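# Insert piston rod-first into cylinder with two arms

## Task

Lower the piston into the cylinder with its rod end leading, and keep going until the piston's crown sits beneath the cylinder's upper rim.

## Robot and tools

Robot: two six-joint arms, left_arm and right_arm, each with a parallel two-finger gripper and a wrist camera. Fixed cameras cam_head_left and cam_head_right sit on a stand behind the arms; the wrist cameras are cam_left_wrist and cam_right_wrist. All images are 896x504.

Frame: every reported hand position (metres), quaternion (wxyz) and velocity is in the scene frame. Its origin is at table height, halfway between the two nominal arm bases; +x points out over the table, +z up, and left_arm is on the +y side (this has nothing to do with image left or right). Calibrated bases: left_arm near (-0.001, +0.320, +0.037), right_arm near (+0.017, -0.300, +0.045). Reported hand poses may be off by a few centimetres, more when stretched. end_effector_position is the point between the finger pads, roughly 1 cm short of the tips; the fingers point along the gripper's +z and close along its y.

Joint order (use it in every row and read results the same way): waist, elbow, wrist pitch, shoulder, wrist roll, wrist yaw. Note shoulder comes fourth, not second. Stated ranges in radians: waist -2.618 to 3.054, shoulder 0.000 to 3.142, elbow 0.000 to 3.142, wrist pitch -1.571 to 1.571, wrist yaw -1.571 to 1.571, wrist roll -2.094 to 2.094. True ends may differ by up to 0.059 rad; a target beyond that margin and further out than the current angle is rejected; a clipped joint reports "joint sent to its limit".

A row is always 14 plain numbers, even if one arm stays still: left_arm's six absolute joint angles (rad) then its opening, then the same seven for right_arm. Opening runs from -1 (closed) to +1 (fully open, pad gap 0.094 m); between the extremes the fingers go to where grip_measured would read that value. To leave an arm or gripper alone, repeat its current "Joint targets" and tool command; writing 0 is a real command.

Tools:
- execute_actions(actions, cameras): actions is a list of actions; each action is up to 15 rows, one per 1/30 s step, and a short action repeats its last row to fill 15 steps. Joint values are absolute targets. Each step, a joint's target is kept within 0.339 rad of its measured angle (waist, shoulder, elbow) or 2.2 rad (wrist joints), and a row that would shift the gripper more than 200 mm is scaled back, so big motions need several actions. An empty actions list returns the full state plus all camera images. cameras: list of names, ["all"], or []; an unknown name voids the call.
- move(target, speed, blend, opening_speed, grip_force, blocking, cameras): target is one 14-number row of absolute joint angles and openings, or a list of up to 15 such rows sharing at most 10 s. All joints of both arms move together along interpolated paths (grippers travel curves, no collision avoidance). speed: top joint speed in rad/s, 0.01 to 12.57, default 0.5, one value or one per target. blend (rad): corner rounding per waypoint; 0 stops at each. opening_speed: finger command rate per second on the -1..+1 scale, at least 0.2; use it for gentle closing. grip_force: newtons per pad, 10 to 50, one value or one per arm; it persists, and low values close slowly. blocking=false returns after about 0.5 s while motion continues; a new move then takes over. The result adds a "move:" line: done, off_target (resting more than 0.035 rad from target), moving, held (a check blocked steps or the clearance check halted the path) or fault, plus limits=held if steps were withheld.
- wait(seconds 0 to 10, cameras): lets time pass holding the last commands; a running move continues.
- stop(cameras): brakes the current move; faster moves need more room.
- zoom_image(camera, region [x0,y0,x1,y1] pixels, at most 504x504): closer view of the newest image from that camera.
- read_manual(section): licence texts only.
- finished_scene(scene): ends the current scene (give its number); irreversible. Call it only once the piston is seated and stable.

Results: Joint positions and Joint velocities list each arm's joints in the order above, then pad gap (m, m/s); "within noise" means at rest. Joint targets shows what the joints are being driven to now. Tool commands shows current gripper commands. grip_measured uses the opening scale, reads a little wide when empty and slightly narrower than a hard part when squeezing; squeeze force rises steeply below first contact, so to release command well above grip_measured. Joint torques follow joint order without the gripper, include the arm's weight, carry offsets and noise, and values 1, 2 and 4 wrap at ±28 N m. "joint command not followed" means the clearance check altered some steps. MOTOR HOT appears at 75 °C; at 90 °C an over-temperature fault folds that arm and disables it; avoid long stretched holds, carrying loads needlessly, or pushing against unreachable poses.

Cautions: loose objects may get nudged occasionally. Never let anything drop or leave the table; set parts down gently and release only once they are still. Avoid fast contacts, slamming, hard pushing into the table or fixtures, and any contact or squeeze between the two arms (closing on the other gripper's fingers counts). Keep strain off the wrist camera cables. Approach slowly near contact, since higher speed and targets deeper past contact both increase force. Camera calibration is approximate; wrist images may lag while moving.

Each tool is called after "Emit:" as name([rows], argument=value, ...), one row to a line, values as JSON.

## Session

Emit:
execute_actions(actions=[])

Scene clock: 0.00 s.
left_arm: end_effector_position=(+0.3851, +0.3316, +0.1228) grip_measured=+1.000 end_effector_quat_wxyz=(+0.538, -0.023, +0.841, -0.056) | right_arm: end_effector_position=(+0.4177, -0.3083, +0.1475) grip_measured=+1.000 end_effector_quat_wxyz=(+0.589, +0.012, +0.808, -0.003)
Joint names: [waist, elbow, wrist pitch, shoulder, wrist roll, wrist yaw]
Joint positions: left_arm=[0.111 0.379 0.665 1.479 -0.056 0.165 0.094] | right_arm=[0.004 0.366 0.866 1.543 0.009 -0.003 0.094]
Joint velocities: within noise
Joint torques (N m): no reading
Motor temperatures (°C): left_arm=[29 28 30 27 27 27 25] | right_arm=[30 31 29 28 28 29 28]
Heat: left arm: 30 °C; right arm: 31 °C.
Joint targets: left_arm=[0.111 0.388 0.667 1.470 -0.055 0.167] | right_arm=[0.004 0.374 0.870 1.536 0.008 -0.003]
Tool commands: left_gripper/opening=+1.0 right_gripper/opening=+1.0

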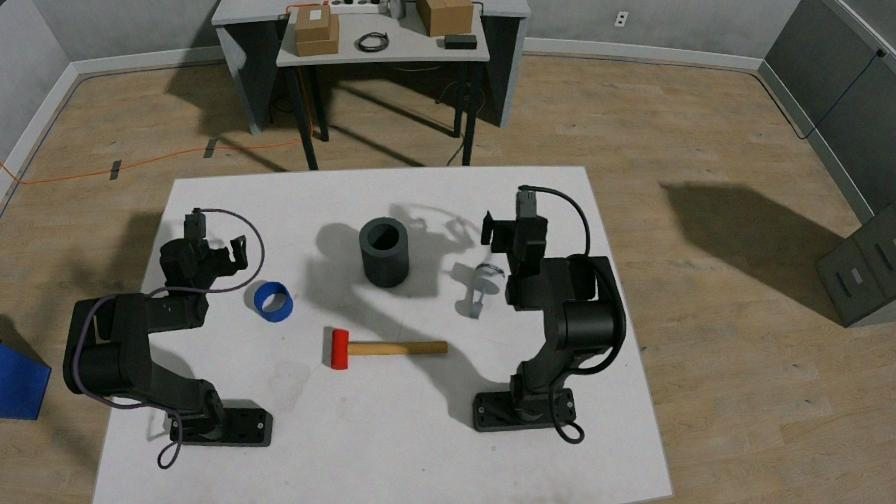

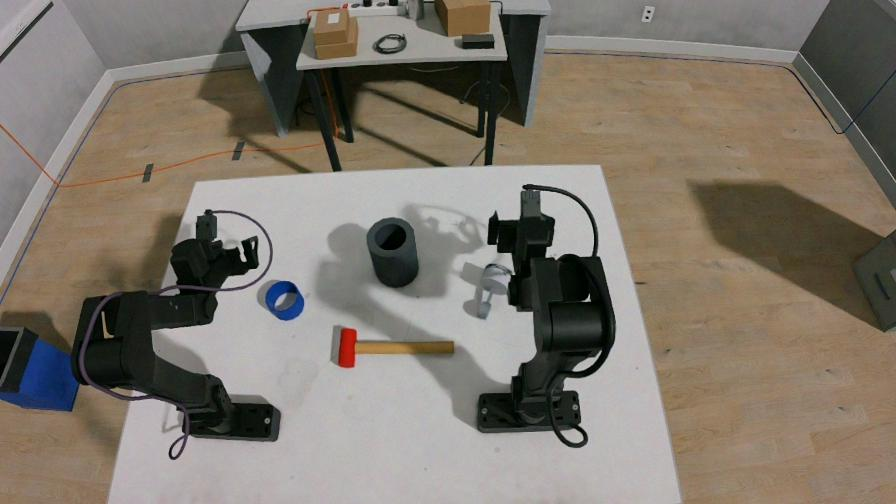

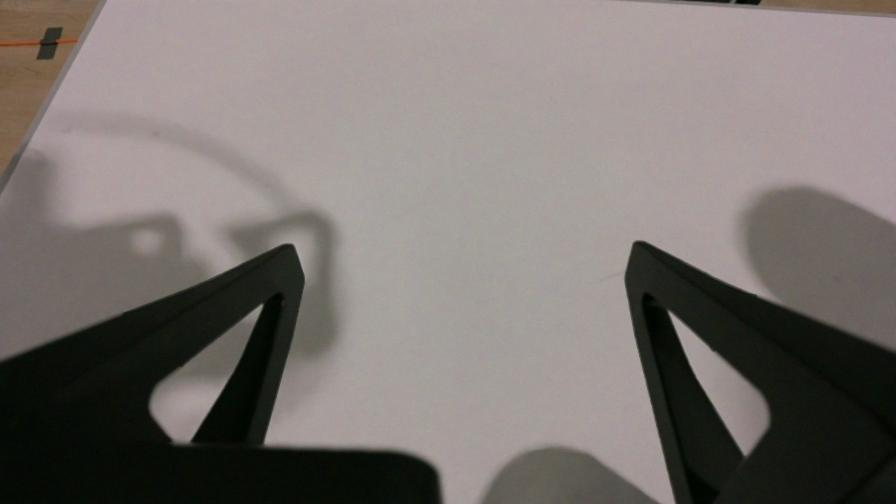

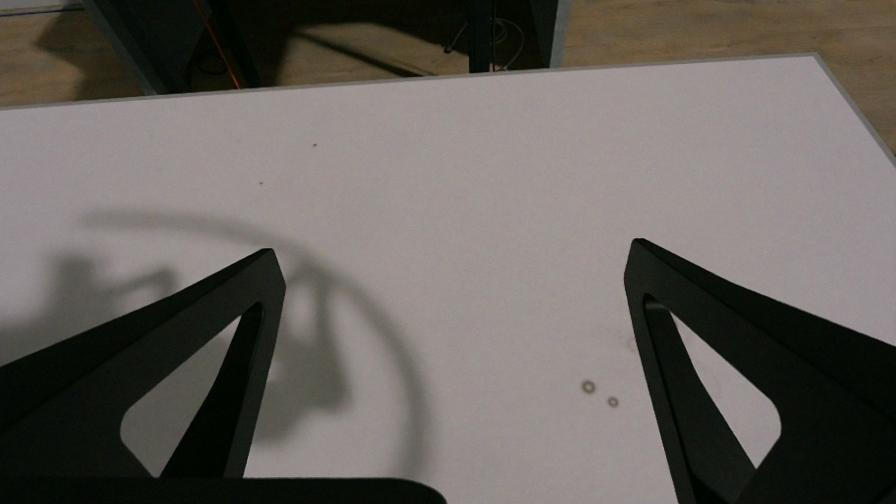

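Emit:
zoom_image(camera="cam_head_left", region=[420, 230, 560, 350])

Emit:
zoom_image(camera="cam_head_right", region=[420, 230, 560, 350])

Emit:
zoom_image(camera="cam_head_left", region=[220, 190, 460, 390])

Emit:
zoom_image(camera="cam_head_right", region=[220, 190, 460, 390])

Scaled by 3.600 from the camera's 896x504 image, which has a finer 1280x720 frame.

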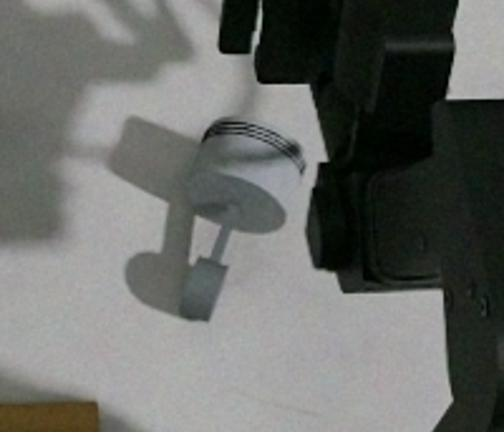

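Scaled by 3.600 from the camera's 896x504 image, which has a finer 1280x720 frame.

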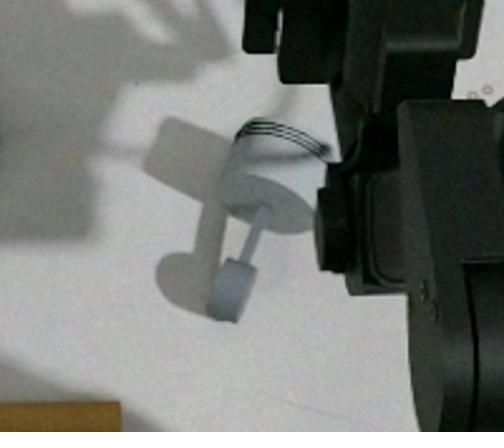

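Scaled by 2.100 from the camera's 896x504 image, which has a finer 1280x720 frame.

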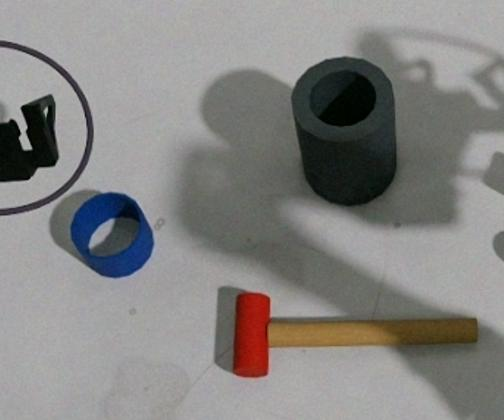

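Scaled by 2.100 from the camera's 896x504 image, which has a finer 1280x720 frame.

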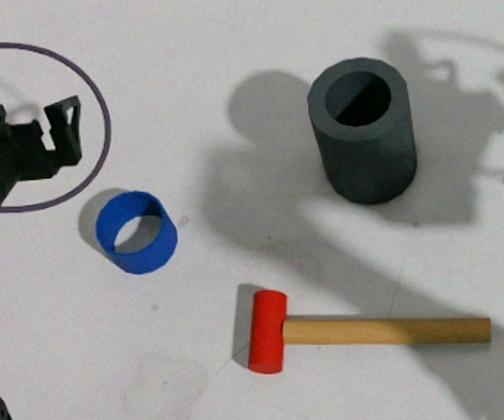

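Emit:
move(target=[-0.769, 0.642, -0.017, 0.775, 0.0, 0.0, 1.0, 0.134, 0.808, -0.711, 1.004, 0.0, 0.0, 1.0], speed=1.2, cameras=["all"])

Scene clock: 26.23 s.
left_arm: end_effector_position=(+0.2362, +0.0880, +0.3165) grip_measured=+1.000 end_effector_quat_wxyz=(+0.594, +0.288, +0.709, -0.248) | right_arm: end_effector_position=(+0.2946, -0.2710, +0.1843) grip_measured=+1.000 end_effector_quat_wxyz=(+0.305, -0.046, +0.951, +0.017)
Joint names: [waist, elbow, wrist pitch, shoulder, wrist roll, wrist yaw]
Joint positions: left_arm=[-0.764 0.614 -0.003 0.784 -0.008 0.011 0.094] | right_arm=[0.128 0.777 -0.709 1.017 0.003 -0.003 0.094]
Joint torques (N m): left_arm=[-0.5 9.4 1.3 -0.79 0.08 -0.15] | right_arm=[0.65 8.47 1.3 -3.15 -0.02 0.01]
Heat: left arm: 33 °C; right arm: 32 °C.
Joint targets: left_arm=[-0.769 0.642 -0.017 0.775 0.000 0.000] | right_arm=[0.134 0.808 -0.711 1.004 0.000 0.000]
move: done
camera_calibration:
cam_left_wrist: T_world_to_cam=[[-0.681766, -0.729498, -0.0550251, 0.244079], [-0.520297, 0.536378, -0.664523, 0.292059], [0.514282, -0.42442, -0.745239, 0.272782], [0, 0, 0, 1]] pos_world=[0.178075, 0.137176, 0.410798]
cam_right_wrist: T_world_to_cam=[[0.0866999, -0.994706, -0.0551714, -0.28514], [-0.994567, -0.0896251, 0.0529574, 0.26676], [-0.0576217, 0.0502802, -0.997072, 0.338036], [0, 0, 0, 1]] pos_world=[0.30951, -0.276718, 0.307187]

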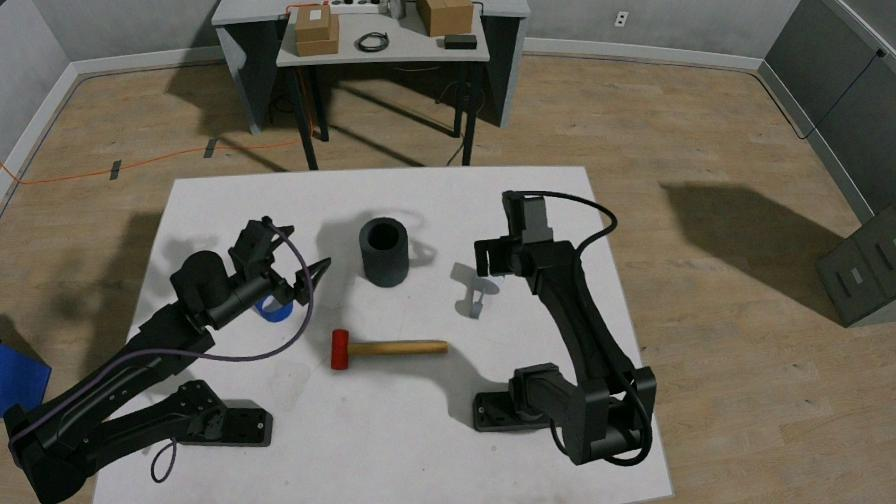

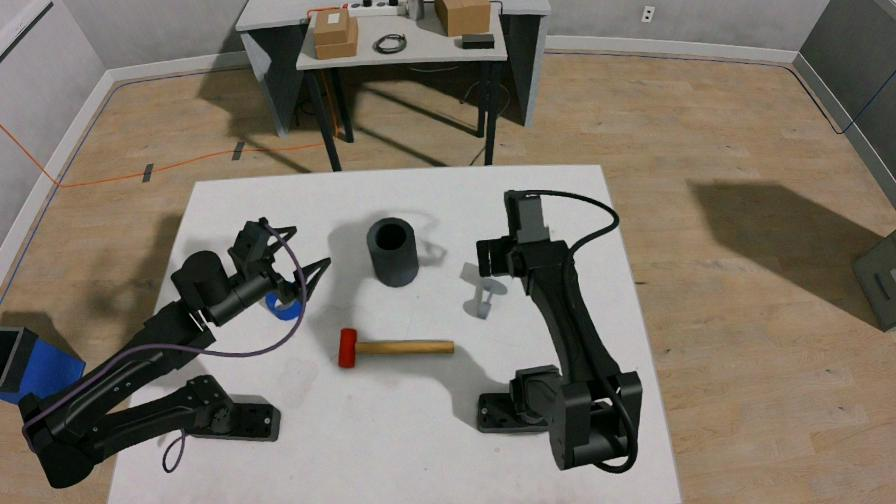

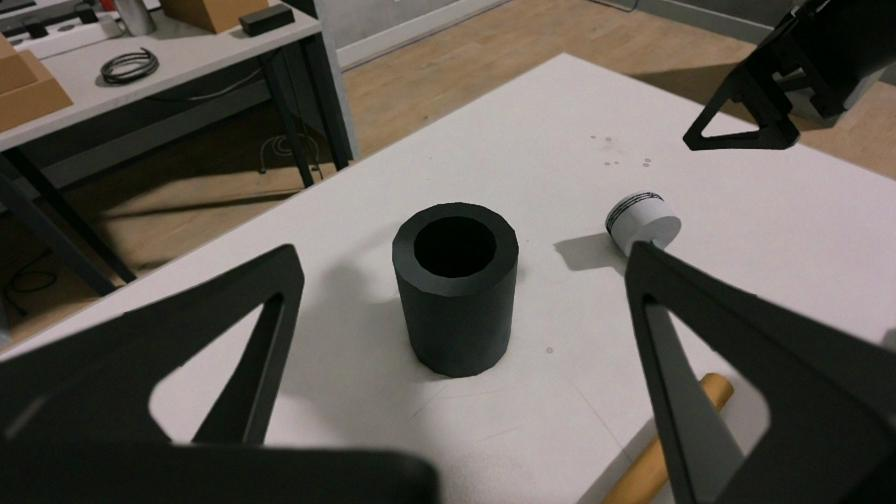

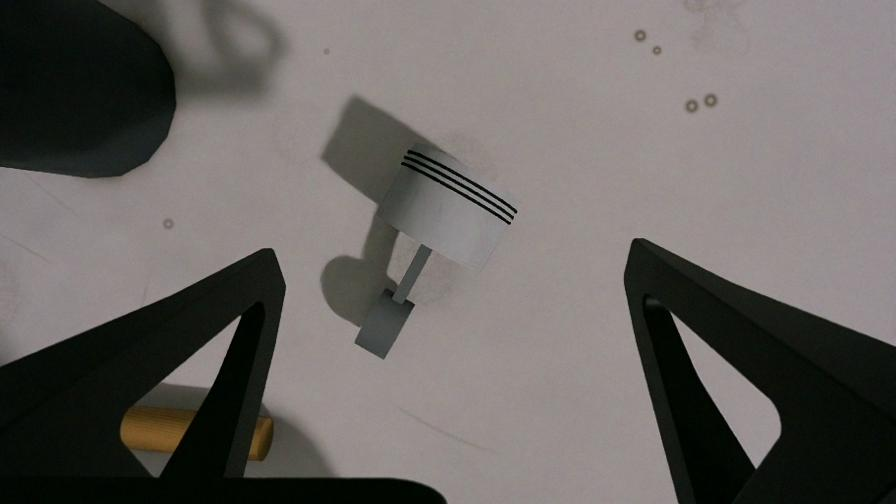

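Emit:
zoom_image(camera="cam_right_wrist", region=[310, 110, 560, 380])

Emit:
zoom_image(camera="cam_left_wrist", region=[370, 180, 700, 390])

Scaled by 1.867 from the camera's 896x504 image, which has a finer 1280x720 frame.

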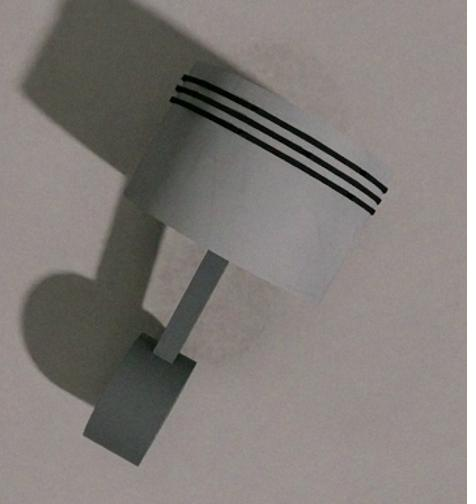

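Scaled by 1.527 from the camera's 896x504 image, which has a finer 1280x720 frame.

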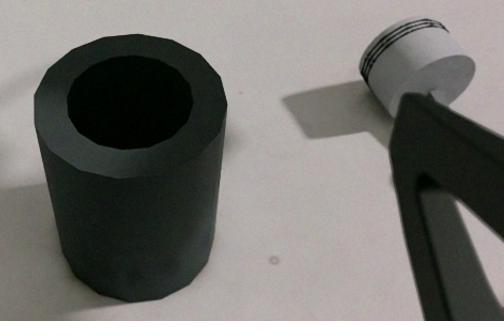

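Emit:
move(target=[-0.769, 0.642, -0.017, 0.775, 0.0, 0.0, 1.0, 0.061, 1.609, -1.357, 1.963, 0.457, -0.0935, 1.0], speed=1.2, cameras=["cam_right_wrist", "cam_head_left", "cam_left_wrist"])

Scene clock: 42.30 s.
left_arm: end_effector_position=(+0.2362, +0.0880, +0.3164) grip_measured=+1.000 end_effector_quat_wxyz=(+0.594, +0.288, +0.709, -0.248) | right_arm: end_effector_position=(+0.3462, -0.2709, +0.1263) grip_measured=+1.000 end_effector_quat_wxyz=(-0.087, +0.206, +0.974, +0.024)
Joint names: [waist, elbow, wrist pitch, shoulder, wrist roll, wrist yaw]
Joint positions: left_arm=[-0.764 0.614 -0.003 0.784 -0.008 0.011 0.094] | right_arm=[0.066 1.579 -1.349 1.958 0.447 -0.088 0.094]
Joint torques (N m): left_arm=[-0.5 9.4 1.3 -0.79 0.08 -0.15] | right_arm=[-0.47 7.28 -0.25 -8.96 0.11 -0.11]
Motor temperatures (°C): left_arm=[29 31 35 28 27 27 25] | right_arm=[30 33 31 29 28 29 28]
Heat: left arm: 35 °C; right arm: 33 °C.
Joint targets: left_arm=[-0.769 0.642 -0.017 0.775 0.000 0.000] | right_arm=[0.061 1.609 -1.357 1.963 0.457 -0.094]
move: done
camera_calibration:
cam_left_wrist: T_world_to_cam=[[-0.681784, -0.72948, -0.0550373, 0.24408], [-0.52049, 0.536571, -0.664215, 0.291873], [0.514063, -0.424205, -0.745513, 0.27283], [0, 0, 0, 1]] pos_world=[0.178075, 0.137176, 0.410698]
cam_right_wrist: T_world_to_cam=[[-0.445139, -0.894687, -0.0372301, -0.0838126], [-0.59994, 0.267111, 0.754138, 0.192705], [-0.664773, 0.358032, -0.65566, 0.53377], [0, 0, 0, 1]] pos_world=[0.433139, -0.317567, 0.201525]
Images, in order (width x height): cam_head_left 896x504, cam_left_wrist 896x504, cam_right_wrist 896x504.

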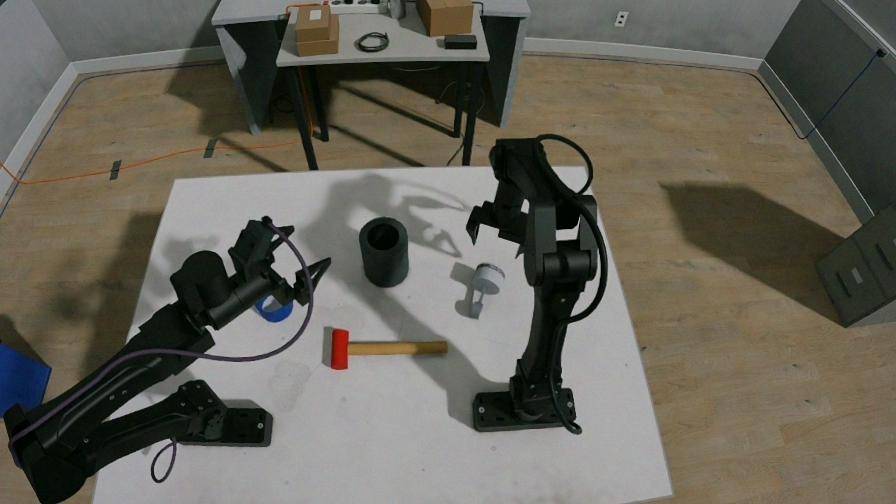

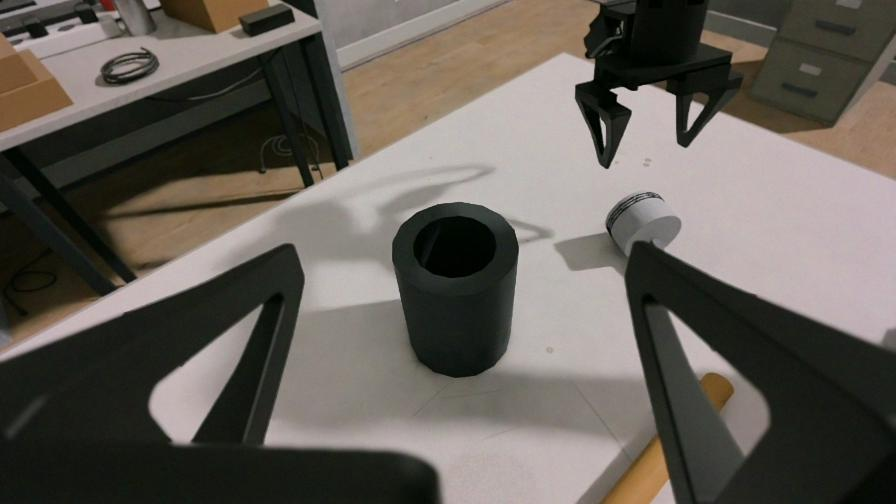

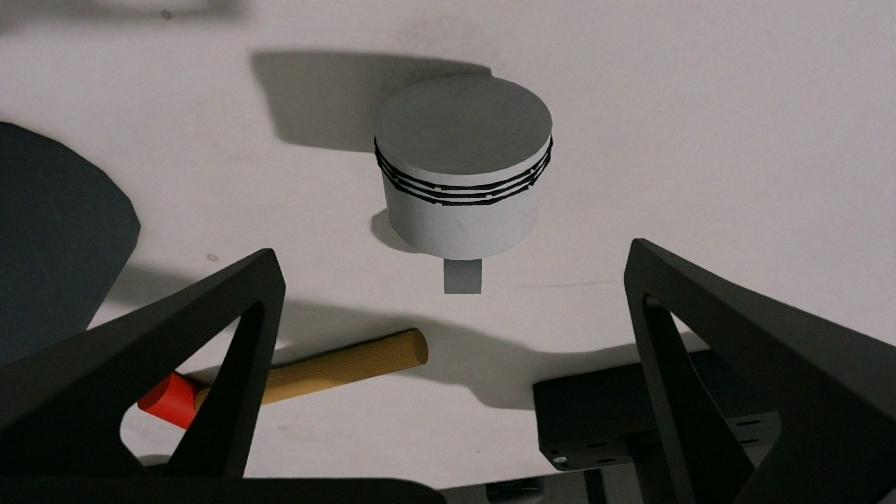

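Emit:
zoom_image(camera="cam_right_wrist", region=[350, 50, 580, 310])

Emit:
zoom_image(camera="cam_left_wrist", region=[560, 60, 760, 270])

Scaled by 1.938 from the camera's 896x504 image, which has a finer 1280x720 frame.

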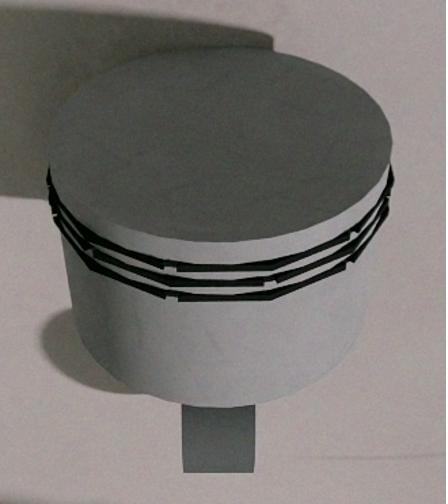

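Scaled by 2.400 from the camera's 896x504 image, which has a finer 1280x720 frame.

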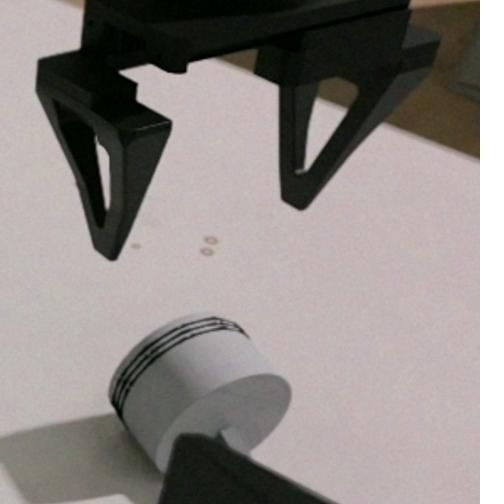

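Emit:
move(target=[-0.769, 0.642, -0.017, 0.775, 0.0, 0.0, 1.0, 0.0285, 1.604, -1.337, 2.237, 0.38, -0.187, 1.0], speed=0.4, cameras=["cam_right_wrist", "cam_left_wrist"])

Scene clock: 49.47 s.
left_arm: end_effector_position=(+0.2362, +0.0880, +0.3164) grip_measured=+1.000 end_effector_quat_wxyz=(+0.594, +0.288, +0.709, -0.248) | right_arm: end_effector_position=(+0.3299, -0.2652, +0.0469) grip_measured=+1.000 end_effector_quat_wxyz=(-0.219, +0.199, +0.954, +0.046)
Joint names: [waist, elbow, wrist pitch, shoulder, wrist roll, wrist yaw]
Joint positions: left_arm=[-0.764 0.614 -0.003 0.784 -0.008 0.011 0.094] | right_arm=[0.035 1.586 -1.344 2.23 0.381 -0.178 0.094]
Joint torques (N m): left_arm=[-0.5 9.39 1.3 -0.8 0.08 -0.14] | right_arm=[-0.54 5.49 -0.58 -10.21 -0.02 -0.2]
Heat: left arm: 35 °C; right arm: 33 °C.
Joint targets: left_arm=[-0.769 0.642 -0.017 0.775 0.000 0.000] | right_arm=[0.029 1.604 -1.337 2.237 0.380 -0.187]
move: done
camera_calibration:
cam_left_wrist: T_world_to_cam=[[-0.681784, -0.72948, -0.0550373, 0.24408], [-0.52049, 0.536571, -0.664215, 0.291873], [0.514063, -0.424205, -0.745513, 0.27283], [0, 0, 0, 1]] pos_world=[0.178075, 0.137176, 0.410698]
cam_right_wrist: T_world_to_cam=[[-0.445661, -0.895097, -0.0137158, -0.0900157], [-0.390934, 0.180814, 0.902484, 0.142455], [-0.80533, 0.407564, -0.430506, 0.517663], [0, 0, 0, 1]] pos_world=[0.432463, -0.317311, 0.0930588]
Images, in order (width x height): cam_left_wrist 896x504, cam_right_wrist 896x504.

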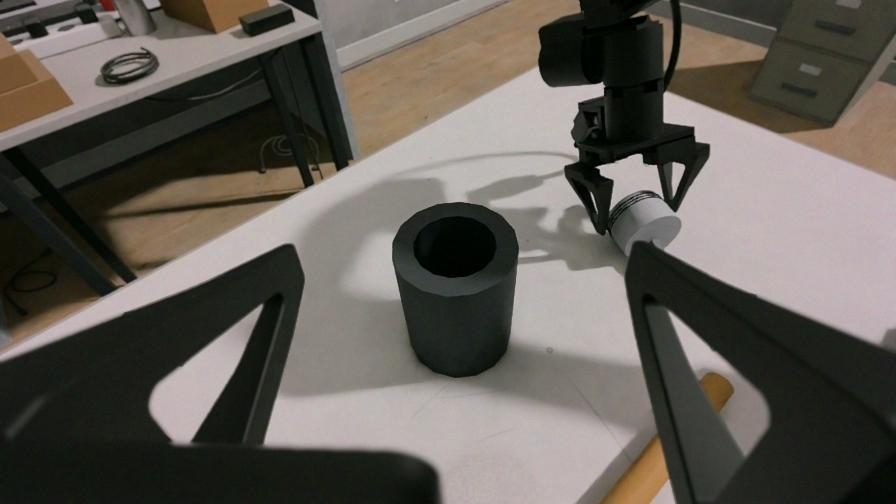

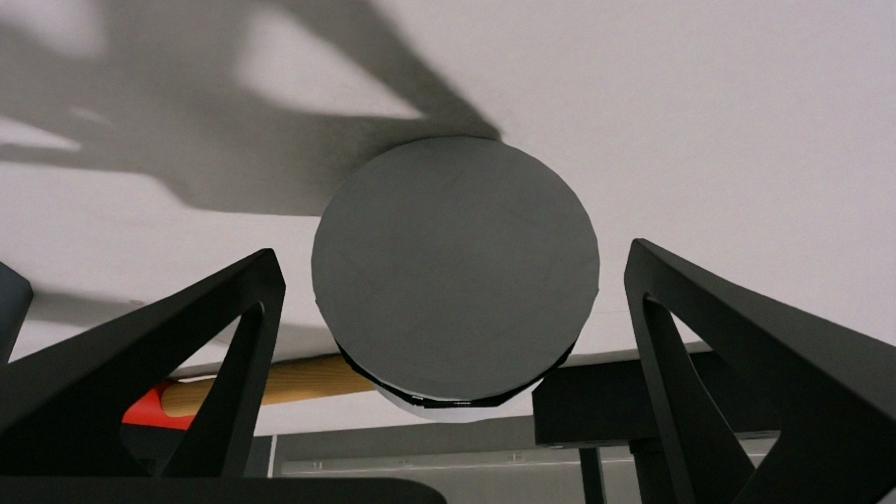

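Emit:
move(target=[-0.769, 0.642, -0.017, 0.775, 0.0, 0.0, 1.0, 0.029, 1.604, -1.337, 2.237, 0.38, -0.187, 0.3], speed=0.4, opening_speed=0.6, cameras=["cam_right_wrist", "cam_left_wrist"])

Scene clock: 56.70 s.
left_arm: end_effector_position=(+0.2362, +0.0880, +0.3164) grip_measured=+1.000 end_effector_quat_wxyz=(+0.594, +0.288, +0.709, -0.248) | right_arm: end_effector_position=(+0.3299, -0.2650, +0.0469) grip_measured=+0.458 end_effector_quat_wxyz=(-0.219, +0.199, +0.954, +0.047)
Joint names: [waist, elbow, wrist pitch, shoulder, wrist roll, wrist yaw]
Joint positions: left_arm=[-0.764 0.614 -0.003 0.784 -0.008 0.011 0.094] | right_arm=[0.035 1.586 -1.344 2.23 0.38 -0.18 0.068]
Joint torques (N m): left_arm=[-0.5 9.4 1.29 -0.8 0.08 -0.14] | right_arm=[-0.57 5.52 -0.56 -10.14 0.02 -0.18]
Heat: left arm: 36 °C; right arm: 32 °C.
Joint targets: left_arm=[-0.769 0.642 -0.017 0.775 0.000 0.000] | right_arm=[0.029 1.604 -1.337 2.237 0.380 -0.187]
move: done
camera_calibration:
cam_left_wrist: T_world_to_cam=[[-0.681784, -0.72948, -0.0550373, 0.24408], [-0.52049, 0.536571, -0.664215, 0.291873], [0.514063, -0.424205, -0.745513, 0.27283], [0, 0, 0, 1]] pos_world=[0.178075, 0.137176, 0.410698]
cam_right_wrist: T_world_to_cam=[[-0.445286, -0.895254, -0.0155027, -0.0898833], [-0.39118, 0.178935, 0.902751, 0.14191], [-0.805418, 0.408047, -0.429883, 0.517713], [0, 0, 0, 1]] pos_world=[0.432464, -0.317112, 0.0930536]
Images, in order (width x height): cam_left_wrist 896x504, cam_right_wrist 896x504.

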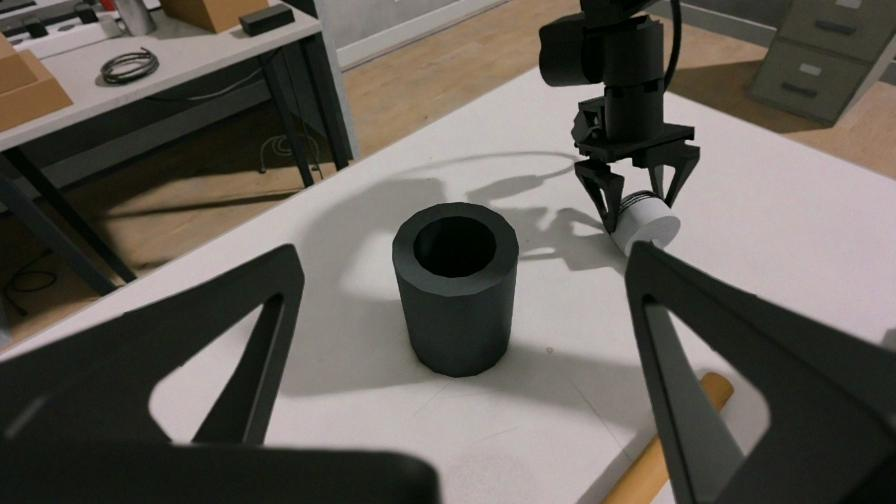

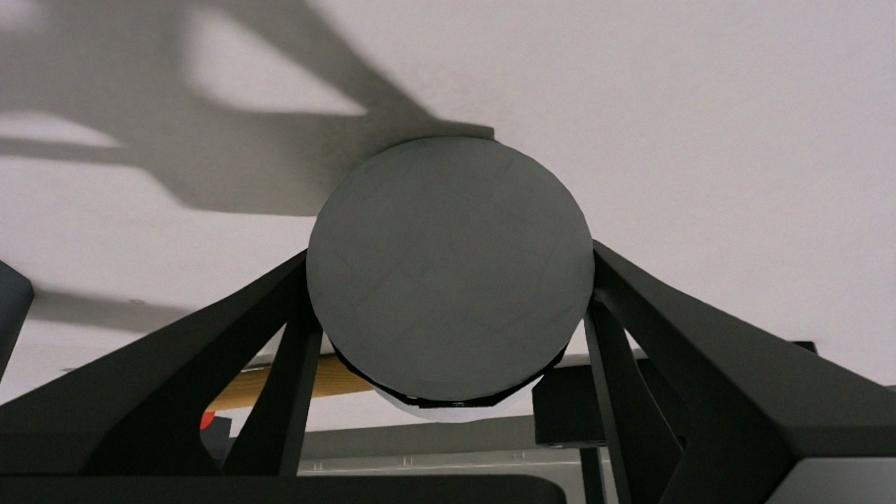

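Emit:
move([
  [-0.769, 0.642, -0.017, 0.775, 0.0, 0.0, 1.0, 0.029, 1.604, -1.337, 1.85, 0.38, -0.187, 0.3],
  [-0.769, 0.642, -0.017, 0.775, 0.0, 0.0, 1.0, 0.25, 1.15, -0.201, 1.379, 0.0, 0.0, 0.3],
  [-0.769, 0.642, -0.017, 0.775, 0.0, 0.0, 1.0, 0.686, 1.15, -0.201, 1.379, 0.0, 0.0, 0.3],
], speed=[0.6, 0.9, 0.6], blend=[0.1, 0.08, 0], cameras=["all"])

Scene clock: 65.30 s.
left_arm: end_effector_position=(+0.2362, +0.0880, +0.3164) grip_measured=+1.000 end_effector_quat_wxyz=(+0.594, +0.288, +0.709, -0.248) | right_arm: end_effector_position=(+0.3656, -0.0237, +0.2819) grip_measured=+0.454 end_effector_quat_wxyz=(+0.453, -0.286, +0.828, +0.163)
Joint names: [waist, elbow, wrist pitch, shoulder, wrist roll, wrist yaw]
Joint positions: left_arm=[-0.764 0.614 -0.003 0.784 -0.008 0.011 0.094] | right_arm=[0.691 1.151 -0.293 1.424 0.005 -0.013 0.068]
Joint torques (N m): left_arm=[-0.5 9.4 1.3 -0.8 0.09 -0.14] | right_arm=[-0.46 6.27 2.88 -10.35 -0.04 0.11]
Heat: left arm: 36 °C; right arm: 32 °C.
Joint targets: left_arm=[-0.769 0.642 -0.017 0.775 0.000 0.000] | right_arm=[0.686 1.150 -0.201 1.379 0.000 0.000]
move: off_target (right_arm); right_arm: the wrist pitch is farthest, 0.092 rad from its target
camera_calibration:
cam_left_wrist: T_world_to_cam=[[-0.681784, -0.72948, -0.0550373, 0.24408], [-0.52049, 0.536571, -0.664215, 0.291873], [0.514063, -0.424205, -0.745513, 0.27283], [0, 0, 0, 1]] pos_world=[0.178075, 0.137176, 0.410698]
cam_right_wrist: T_world_to_cam=[[0.627381, -0.776216, -0.0622988, -0.230444], [-0.748314, -0.578823, -0.324022, 0.359029], [0.215451, 0.249904, -0.943996, 0.317031], [0, 0, 0, 1]] pos_world=[0.344938, -0.0502876, 0.401253]

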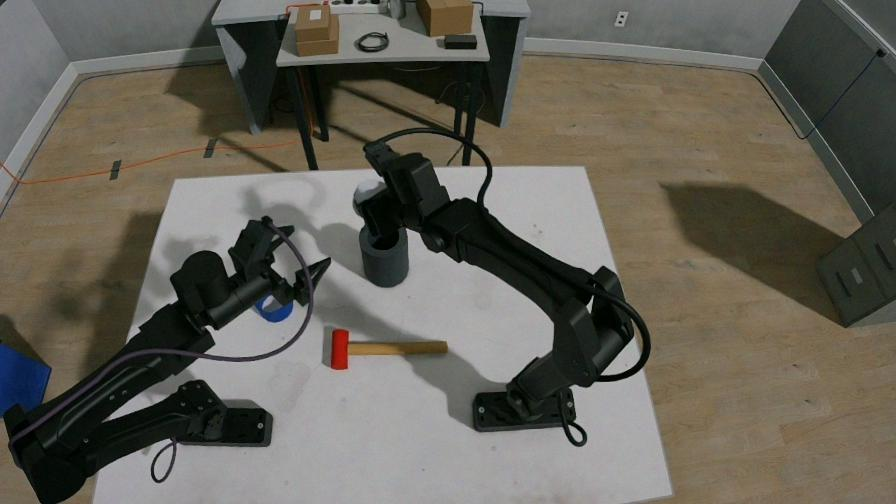

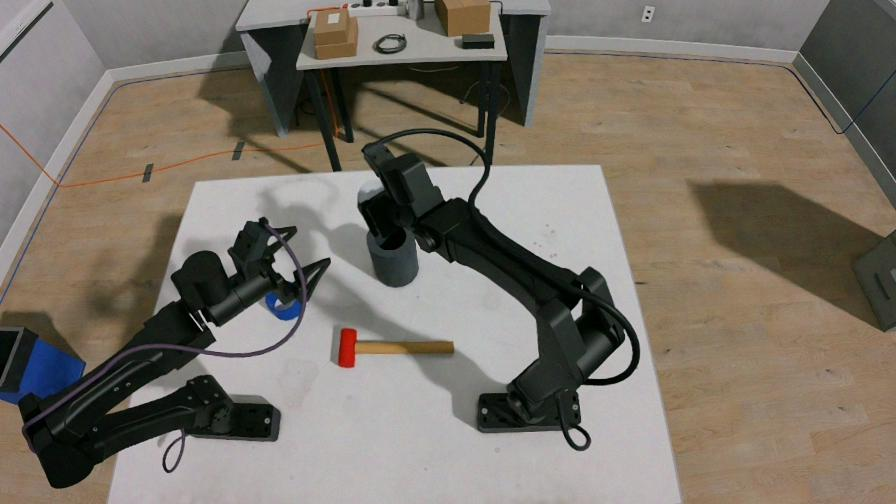

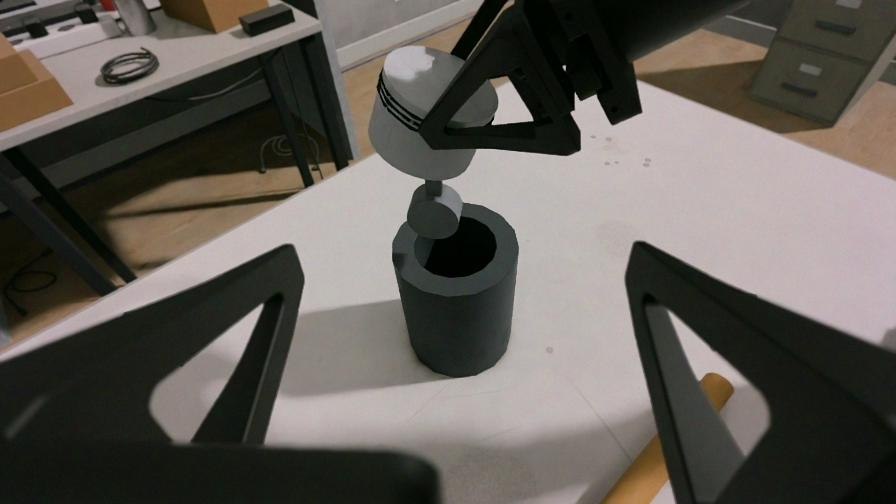

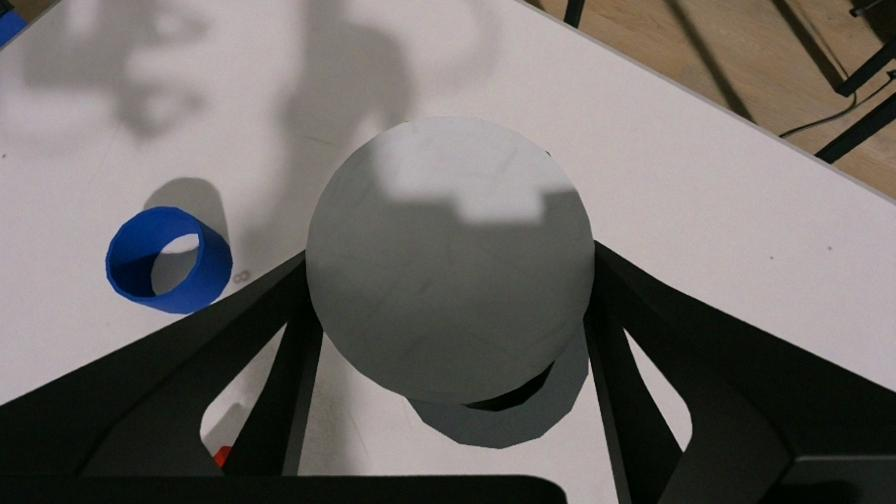

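Emit:
zoom_image(camera="cam_left_wrist", region=[350, 30, 550, 300])

Emit:
zoom_image(camera="cam_head_left", region=[330, 150, 450, 300])

Emit:
zoom_image(camera="cam_head_right", region=[330, 150, 450, 300])

Scaled by 1.867 from the camera's 896x504 image, which has a finer 1280x720 frame.

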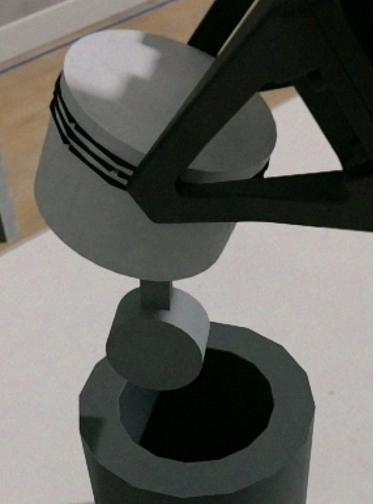

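Scaled by 3.360 from the camera's 896x504 image, which has a finer 1280x720 frame.

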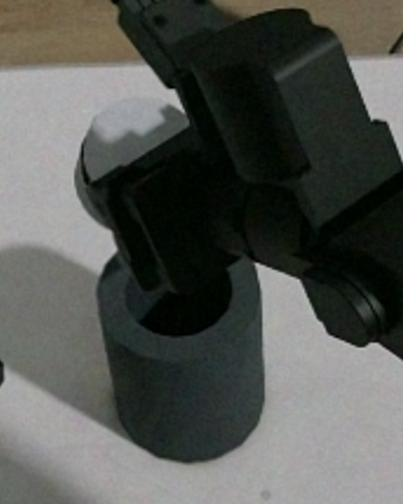

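Scaled by 3.360 from the camera's 896x504 image, which has a finer 1280x720 frame.

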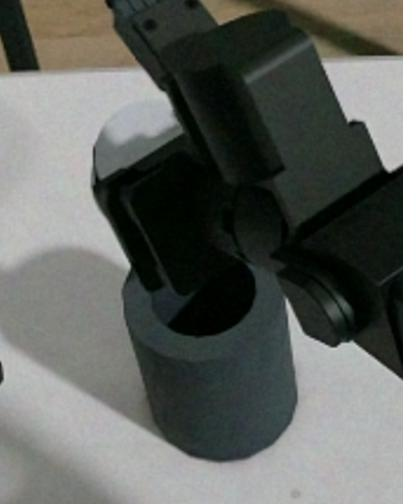

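Emit:
move(target=[-0.769, 0.642, -0.017, 0.775, 0.0, 0.0, 1.0, 0.681, 1.672, -0.85, 1.655, 0.0, 0.01, 0.3], speed=0.5, cameras=["cam_left_wrist", "cam_right_wrist"])

Emit:
zoom_image(camera="cam_left_wrist", region=[350, 10, 560, 290])

Scene clock: 80.63 s.
left_arm: end_effector_position=(+0.2362, +0.0880, +0.3164) grip_measured=+1.000 end_effector_quat_wxyz=(+0.594, +0.288, +0.709, -0.248) | right_arm: end_effector_position=(+0.3616, -0.0308, +0.2725) grip_measured=+0.454 end_effector_quat_wxyz=(+0.290, -0.307, +0.900, +0.102)
Joint names: [waist, elbow, wrist pitch, shoulder, wrist roll, wrist yaw]
Joint positions: left_arm=[-0.764 0.614 -0.003 0.784 -0.008 0.011 0.094] | right_arm=[0.687 1.615 -0.901 1.66 0.003 -0.005 0.068]
Joint torques (N m): left_arm=[-0.5 9.39 1.3 -0.79 0.08 -0.14] | right_arm=[-0.61 10.28 1.93 -8.23 -0.02 0.13]
Heat: left arm: 37 °C; right arm: 34 °C.
Joint targets: left_arm=[-0.769 0.642 -0.017 0.775 0.000 0.000] | right_arm=[0.681 1.672 -0.850 1.655 0.000 0.010]
move: off_target (right_arm); right_arm: the elbow is farthest, 0.057 rad from its target
camera_calibration:
cam_left_wrist: T_world_to_cam=[[-0.681784, -0.72948, -0.0550373, 0.24408], [-0.52049, 0.536571, -0.664215, 0.291873], [0.514063, -0.424205, -0.745513, 0.27283], [0, 0, 0, 1]] pos_world=[0.178075, 0.137176, 0.410698]
cam_right_wrist: T_world_to_cam=[[0.602568, -0.796044, -0.0568, -0.227099], [-0.794708, -0.605033, 0.0487188, 0.263306], [-0.0731482, 0.015783, -0.997196, 0.422399], [0, 0, 0, 1]] pos_world=[0.376991, -0.0281383, 0.395487]
Images, in order (width x height): cam_left_wrist 896x504, cam_right_wrist 896x504.

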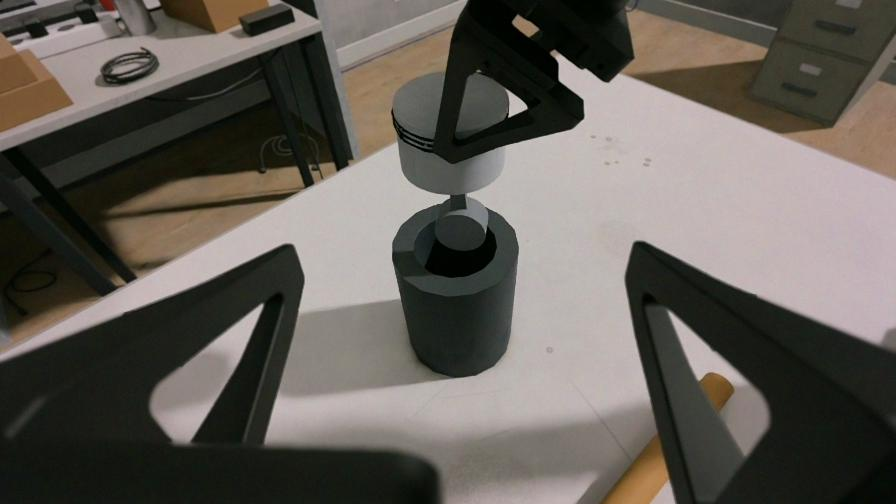

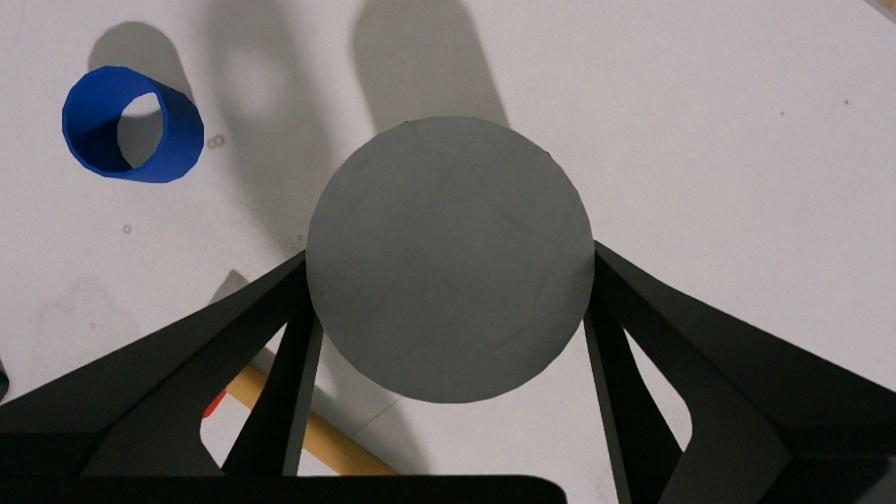

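Scaled by 1.800 from the camera's 896x504 image, which has a finer 1280x720 frame.

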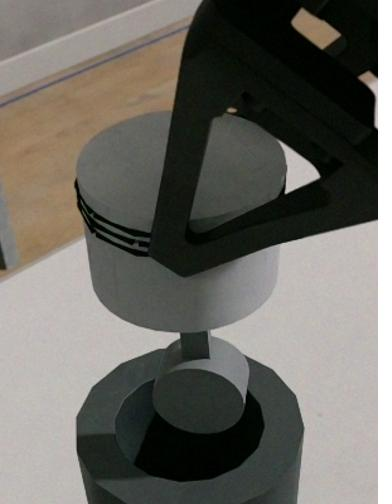

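Emit:
move(target=[-0.769, 0.642, -0.017, 0.775, 0.0, 0.0, 1.0, 0.678, 1.3146, -0.543, 1.679, 0.0, 0.01, 0.3], speed=0.4, cameras=["cam_left_wrist", "cam_head_left"])

Emit:
zoom_image(camera="cam_left_wrist", region=[370, 110, 550, 310])

Scene clock: 87.73 s.
left_arm: end_effector_position=(+0.2362, +0.0880, +0.3164) grip_measured=+1.000 end_effector_quat_wxyz=(+0.594, +0.288, +0.709, -0.248) | right_arm: end_effector_position=(+0.3635, -0.0311, +0.1820) grip_measured=+0.454 end_effector_quat_wxyz=(+0.272, -0.308, +0.907, +0.095)
Joint names: [waist, elbow, wrist pitch, shoulder, wrist roll, wrist yaw]
Joint positions: left_arm=[-0.764 0.614 -0.003 0.784 -0.008 0.011 0.094] | right_arm=[0.684 1.31 -0.609 1.688 0.003 -0.004 0.068]
Joint torques (N m): left_arm=[-0.5 9.4 1.3 -0.8 0.08 -0.15] | right_arm=[-0.62 6.22 2.02 -8.88 0 0.12]
Heat: left arm: 37 °C; right arm: 34 °C.
Joint targets: left_arm=[-0.769 0.642 -0.017 0.775 0.000 0.000] | right_arm=[0.678 1.315 -0.543 1.679 0.000 0.010]
move: off_target (right_arm); right_arm: the wrist pitch is farthest, 0.066 rad from its target
camera_calibration:
cam_left_wrist: T_world_to_cam=[[-0.681784, -0.72948, -0.0550373, 0.24408], [-0.52049, 0.536571, -0.664215, 0.291873], [0.514063, -0.424205, -0.745513, 0.27283], [0, 0, 0, 1]] pos_world=[0.178075, 0.137176, 0.410698]
Images, in order (width x height): cam_head_left 896x504, cam_left_wrist 896x504.

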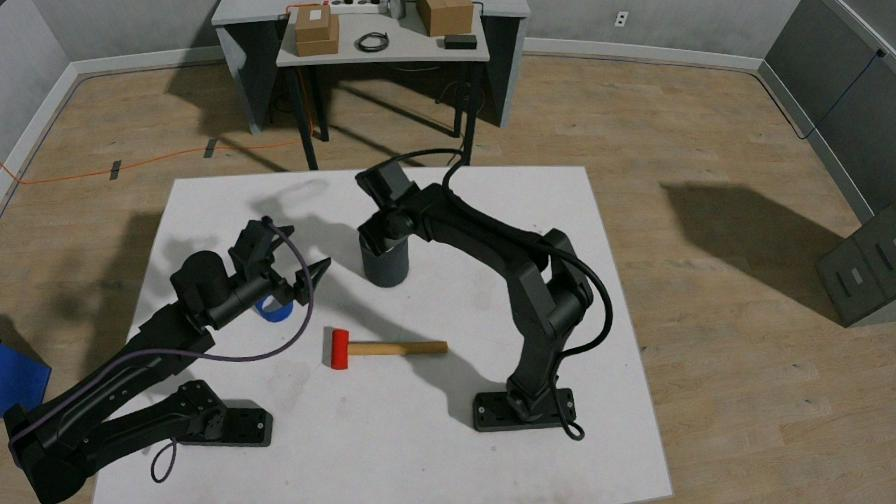

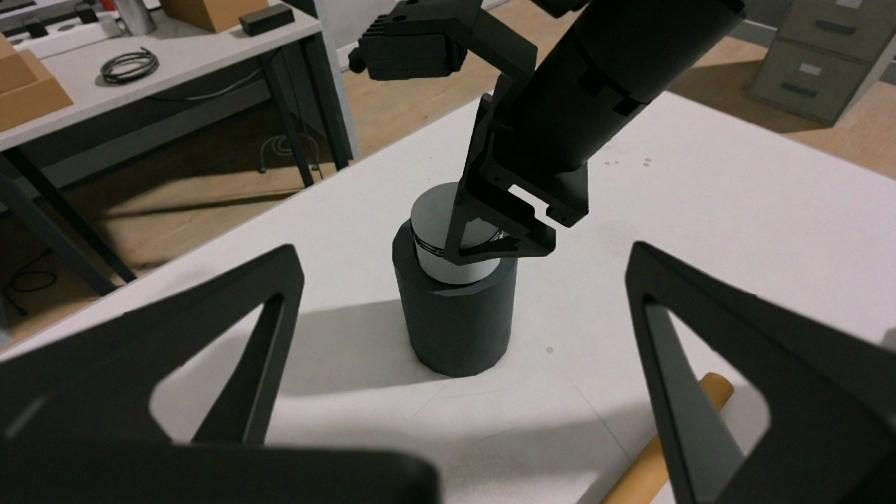

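Scaled by 2.520 from the camera's 896x504 image, which has a finer 1280x720 frame.

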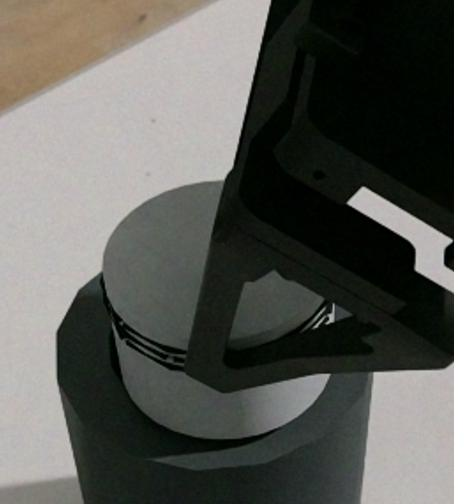

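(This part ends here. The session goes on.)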